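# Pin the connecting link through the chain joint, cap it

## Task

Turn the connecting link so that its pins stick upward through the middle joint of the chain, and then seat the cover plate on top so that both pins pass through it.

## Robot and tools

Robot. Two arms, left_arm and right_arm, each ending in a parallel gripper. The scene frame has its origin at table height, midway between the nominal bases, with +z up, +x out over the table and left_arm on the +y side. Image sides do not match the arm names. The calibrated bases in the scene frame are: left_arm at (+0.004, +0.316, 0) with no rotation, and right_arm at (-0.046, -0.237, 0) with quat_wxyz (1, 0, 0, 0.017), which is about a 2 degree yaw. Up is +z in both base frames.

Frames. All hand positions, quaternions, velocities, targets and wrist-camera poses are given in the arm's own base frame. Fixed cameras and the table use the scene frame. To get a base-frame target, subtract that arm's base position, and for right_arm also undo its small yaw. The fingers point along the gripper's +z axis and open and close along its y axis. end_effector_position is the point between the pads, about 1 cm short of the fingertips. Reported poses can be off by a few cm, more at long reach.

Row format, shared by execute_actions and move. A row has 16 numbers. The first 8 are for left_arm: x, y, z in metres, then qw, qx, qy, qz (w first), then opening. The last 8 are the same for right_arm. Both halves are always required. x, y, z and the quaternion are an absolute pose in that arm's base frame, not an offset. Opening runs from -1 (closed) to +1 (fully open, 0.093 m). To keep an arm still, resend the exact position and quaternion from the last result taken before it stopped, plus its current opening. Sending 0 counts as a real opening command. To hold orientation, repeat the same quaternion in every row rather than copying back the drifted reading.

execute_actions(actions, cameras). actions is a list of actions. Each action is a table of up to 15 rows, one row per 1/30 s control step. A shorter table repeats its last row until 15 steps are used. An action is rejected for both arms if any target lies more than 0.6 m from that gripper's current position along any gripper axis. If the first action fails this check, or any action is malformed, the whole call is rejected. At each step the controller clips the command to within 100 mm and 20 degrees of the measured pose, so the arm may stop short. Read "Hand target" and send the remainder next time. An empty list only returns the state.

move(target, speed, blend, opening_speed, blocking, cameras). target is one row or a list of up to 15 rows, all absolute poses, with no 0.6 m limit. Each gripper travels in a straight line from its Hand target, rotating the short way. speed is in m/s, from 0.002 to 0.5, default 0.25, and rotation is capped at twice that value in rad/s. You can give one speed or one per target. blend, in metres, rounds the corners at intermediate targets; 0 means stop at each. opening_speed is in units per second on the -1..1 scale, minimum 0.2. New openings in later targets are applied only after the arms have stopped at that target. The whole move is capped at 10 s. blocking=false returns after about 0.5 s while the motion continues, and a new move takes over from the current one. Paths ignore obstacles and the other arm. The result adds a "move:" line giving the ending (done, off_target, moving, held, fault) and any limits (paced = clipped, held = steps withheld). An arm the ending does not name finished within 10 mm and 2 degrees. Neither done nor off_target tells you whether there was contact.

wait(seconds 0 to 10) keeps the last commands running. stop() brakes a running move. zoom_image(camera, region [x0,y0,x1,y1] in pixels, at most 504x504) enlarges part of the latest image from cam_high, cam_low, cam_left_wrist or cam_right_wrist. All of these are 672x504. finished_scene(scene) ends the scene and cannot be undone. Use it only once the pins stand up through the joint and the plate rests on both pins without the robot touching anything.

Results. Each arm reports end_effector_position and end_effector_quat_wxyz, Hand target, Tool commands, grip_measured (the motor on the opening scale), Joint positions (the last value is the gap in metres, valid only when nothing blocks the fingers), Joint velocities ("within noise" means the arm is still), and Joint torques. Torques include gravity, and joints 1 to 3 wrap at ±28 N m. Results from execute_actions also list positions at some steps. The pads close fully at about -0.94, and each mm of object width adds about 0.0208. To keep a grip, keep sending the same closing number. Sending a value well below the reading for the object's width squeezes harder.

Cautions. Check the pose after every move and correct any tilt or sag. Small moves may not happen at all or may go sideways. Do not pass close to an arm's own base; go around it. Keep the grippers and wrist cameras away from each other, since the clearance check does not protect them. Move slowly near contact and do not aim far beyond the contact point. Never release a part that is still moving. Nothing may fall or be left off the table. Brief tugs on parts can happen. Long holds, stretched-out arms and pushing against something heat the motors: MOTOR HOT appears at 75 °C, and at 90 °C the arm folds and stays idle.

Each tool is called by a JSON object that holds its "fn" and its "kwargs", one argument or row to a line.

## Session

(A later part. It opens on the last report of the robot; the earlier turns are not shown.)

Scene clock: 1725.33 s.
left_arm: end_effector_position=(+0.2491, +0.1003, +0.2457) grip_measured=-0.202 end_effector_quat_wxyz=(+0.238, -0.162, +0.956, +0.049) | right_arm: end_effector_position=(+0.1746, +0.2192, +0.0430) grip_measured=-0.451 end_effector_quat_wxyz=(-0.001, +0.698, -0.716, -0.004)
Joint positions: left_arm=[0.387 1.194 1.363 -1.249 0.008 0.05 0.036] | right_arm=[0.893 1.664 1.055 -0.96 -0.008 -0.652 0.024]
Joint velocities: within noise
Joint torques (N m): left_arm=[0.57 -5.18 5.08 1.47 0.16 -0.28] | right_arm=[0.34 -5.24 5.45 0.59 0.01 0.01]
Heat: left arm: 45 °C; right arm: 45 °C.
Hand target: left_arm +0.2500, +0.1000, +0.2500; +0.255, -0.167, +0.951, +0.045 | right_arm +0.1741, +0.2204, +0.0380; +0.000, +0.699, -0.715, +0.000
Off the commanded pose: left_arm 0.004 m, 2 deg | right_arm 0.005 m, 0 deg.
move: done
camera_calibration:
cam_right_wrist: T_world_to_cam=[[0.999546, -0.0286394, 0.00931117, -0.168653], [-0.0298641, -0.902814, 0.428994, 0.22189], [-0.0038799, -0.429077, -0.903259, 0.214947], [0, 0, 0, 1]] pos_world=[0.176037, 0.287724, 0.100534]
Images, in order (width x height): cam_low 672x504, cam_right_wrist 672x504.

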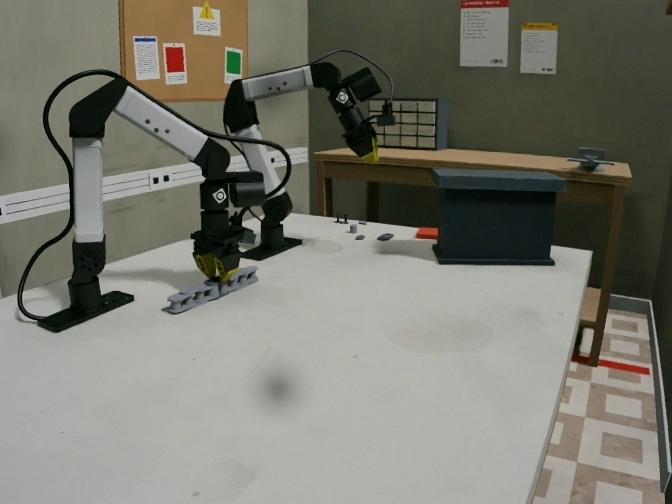

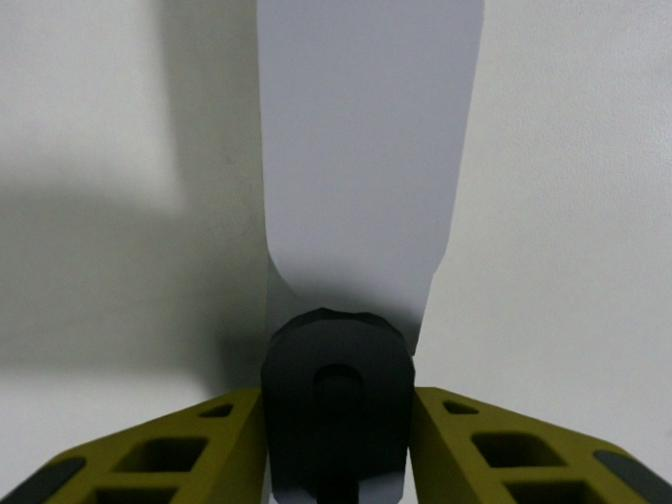

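{"fn": "move", "kwargs": {
  "target": [
    [0.25,0.10,0.25,0.2549,-0.1677,0.9512,0.0449,-0.2,0.1742,0.2205,0.0345,0.0,-0.6989,0.7152,0.0,-0.7],
    [0.25,0.10,0.25,0.2549,-0.1677,0.9512,0.0449,-0.2,0.1742,0.2205,0.0370,0.0,-0.6989,0.7152,0.0,-0.2]
  ],
  "speed": 0.02,
  "opening_speed": 0.6,
  "cameras": ["cam_low"]
}}

{"fn": "move", "kwargs": {
  "target": [
    [0.25,0.10,0.25,0.2549,-0.1677,0.9512,0.0449,-0.2,0.1742,0.2195,0.12,0.0,-0.6989,0.7152,0.0,-0.2]
  ],
  "speed": 0.06
}}

{"fn": "zoom_image", "kwargs": {
  "camera": "cam_low",
  "region": [150, 230, 270, 330]
}}

{"fn": "zoom_image", "kwargs": {
  "camera": "cam_right_wrist",
  "region": [220, 150, 440, 370]
}}

Scene clock: 1745.13 s.
left_arm: end_effector_position=(+0.2491, +0.1003, +0.2457) grip_measured=-0.202 end_effector_quat_wxyz=(+0.238, -0.162, +0.956, +0.049) | right_arm: end_effector_position=(+0.1750, +0.2196, +0.0424) grip_measured=-0.201 end_effector_quat_wxyz=(-0.002, +0.698, -0.716, -0.004)
Joint positions: left_arm=[0.387 1.194 1.363 -1.249 0.008 0.05 0.036] | right_arm=[0.893 1.664 1.052 -0.954 -0.008 -0.652 0.036]
Joint velocities: within noise
Joint torques (N m): left_arm=[0.57 -5.18 5.08 1.47 0.15 -0.29] | right_arm=[0.61 -5.27 5.55 0.54 0.05 0.06]
Heat: left arm: 44 °C; right arm: 45 °C.
Hand target: left_arm +0.2500, +0.1000, +0.2500; +0.255, -0.167, +0.951, +0.045 | right_arm +0.1741, +0.2204, +0.0371; +0.000, +0.699, -0.715, +0.000
Off the commanded pose: left_arm 0.004 m, 2 deg | right_arm 0.006 m, 1 deg.
move: done
Images, in order (width x height): cam_low 672x504.

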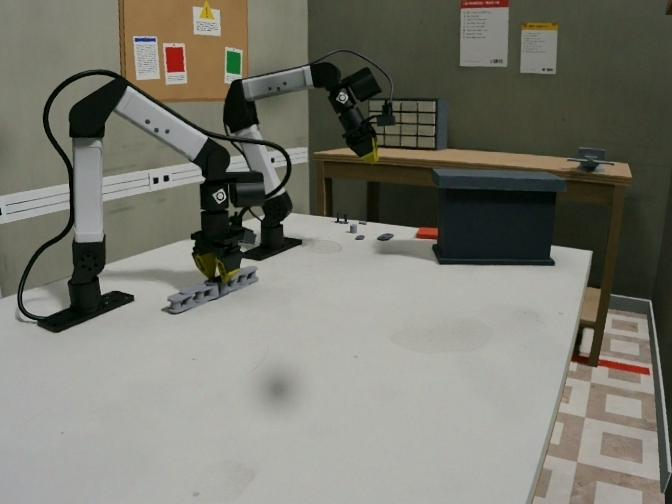

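Scene clock: 1747.20 s.
left_arm: end_effector_position=(+0.2491, +0.1003, +0.2457) grip_measured=-0.202 end_effector_quat_wxyz=(+0.238, -0.162, +0.956, +0.049) | right_arm: end_effector_position=(+0.1744, +0.2189, +0.1107) grip_measured=-0.201 end_effector_quat_wxyz=(+0.009, +0.698, -0.716, -0.003)
Joint positions: left_arm=[0.387 1.194 1.363 -1.249 0.008 0.05 0.036] | right_arm=[0.893 1.62 1.284 -1.252 -0.008 -0.652 0.036]
Joint velocities: within noise
Joint torques (N m): left_arm=[0.57 -5.16 5.09 1.47 0.16 -0.29] | right_arm=[0.27 -8.12 8.18 0.12 -0.02 0.05]
Heat: left arm: 44 °C; right arm: 45 °C.
Hand target: left_arm +0.2500, +0.1000, +0.2500; +0.255, -0.167, +0.951, +0.045 | right_arm +0.1741, +0.2195, +0.1198; +0.000, +0.699, -0.715, +0.000
Off the commanded pose: left_arm 0.004 m, 2 deg | right_arm 0.009 m, 1 deg.
move: done
camera_calibration:
cam_left_wrist: T_world_to_cam=[[0.341718, -0.939801, -0.00192386, 0.0108178], [-0.937136, -0.340594, -0.0759708, 0.326136], [0.0707422, 0.0277635, -0.997108, 0.305996], [0, 0, 0, 1]] pos_world=[0.280291, 0.112751, 0.329908]
cam_right_wrist: T_world_to_cam=[[0.999578, -0.028968, -0.00220972, -0.16772], [-0.024997, -0.896323, 0.442696, 0.1888], [-0.0148046, -0.442454, -0.896669, 0.280072], [0, 0, 0, 1]] pos_world=[0.176515, 0.288286, 0.167181]

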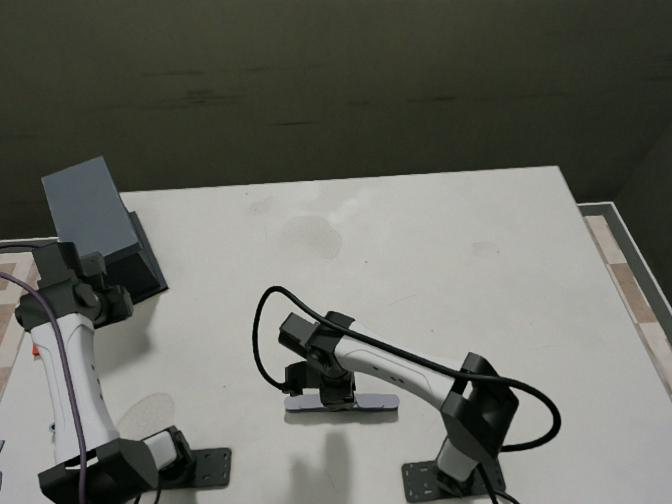

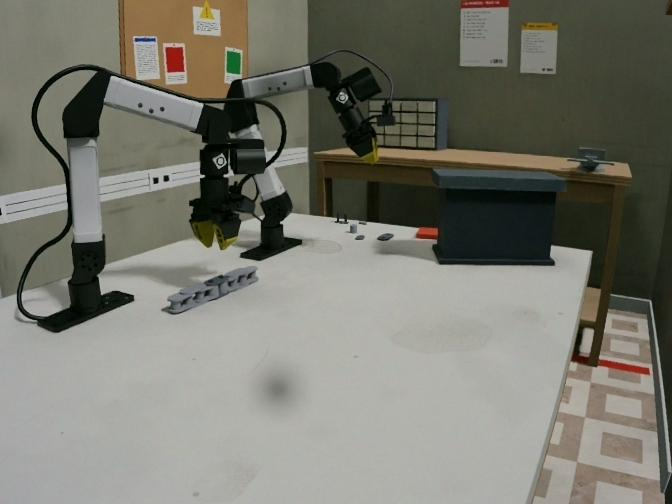

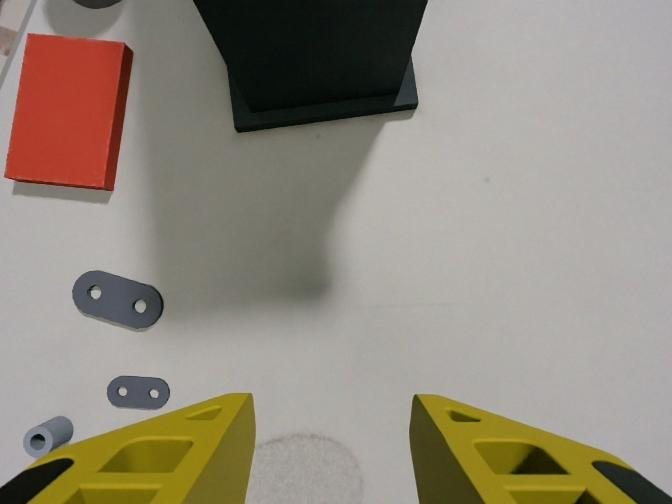

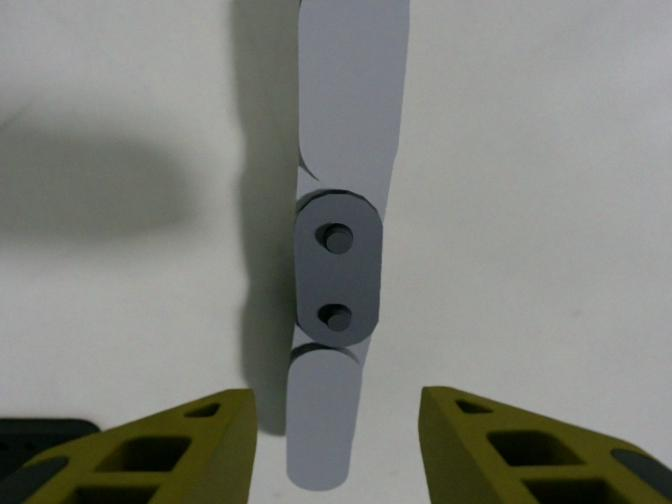

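Scaled by 4.200 from the camera's 672x504 image, which has a finer 960x720 frame.

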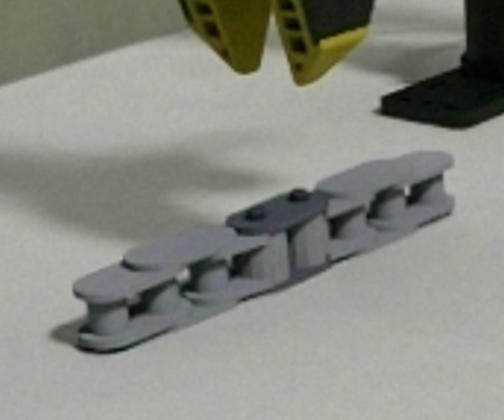

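Scaled by 2.291 from the camera's 672x504 image, which has a finer 960x720 frame.

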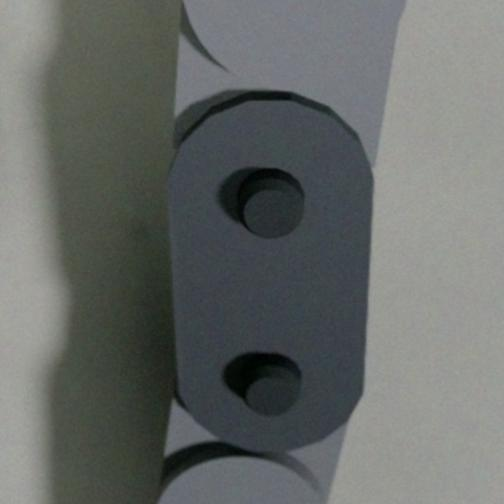

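Both pins point up through the cover plate, and the plate is seated.

{"fn": "finished_scene", "kwargs": {
  "scene": 2
}}

The scene is finished: the task was done.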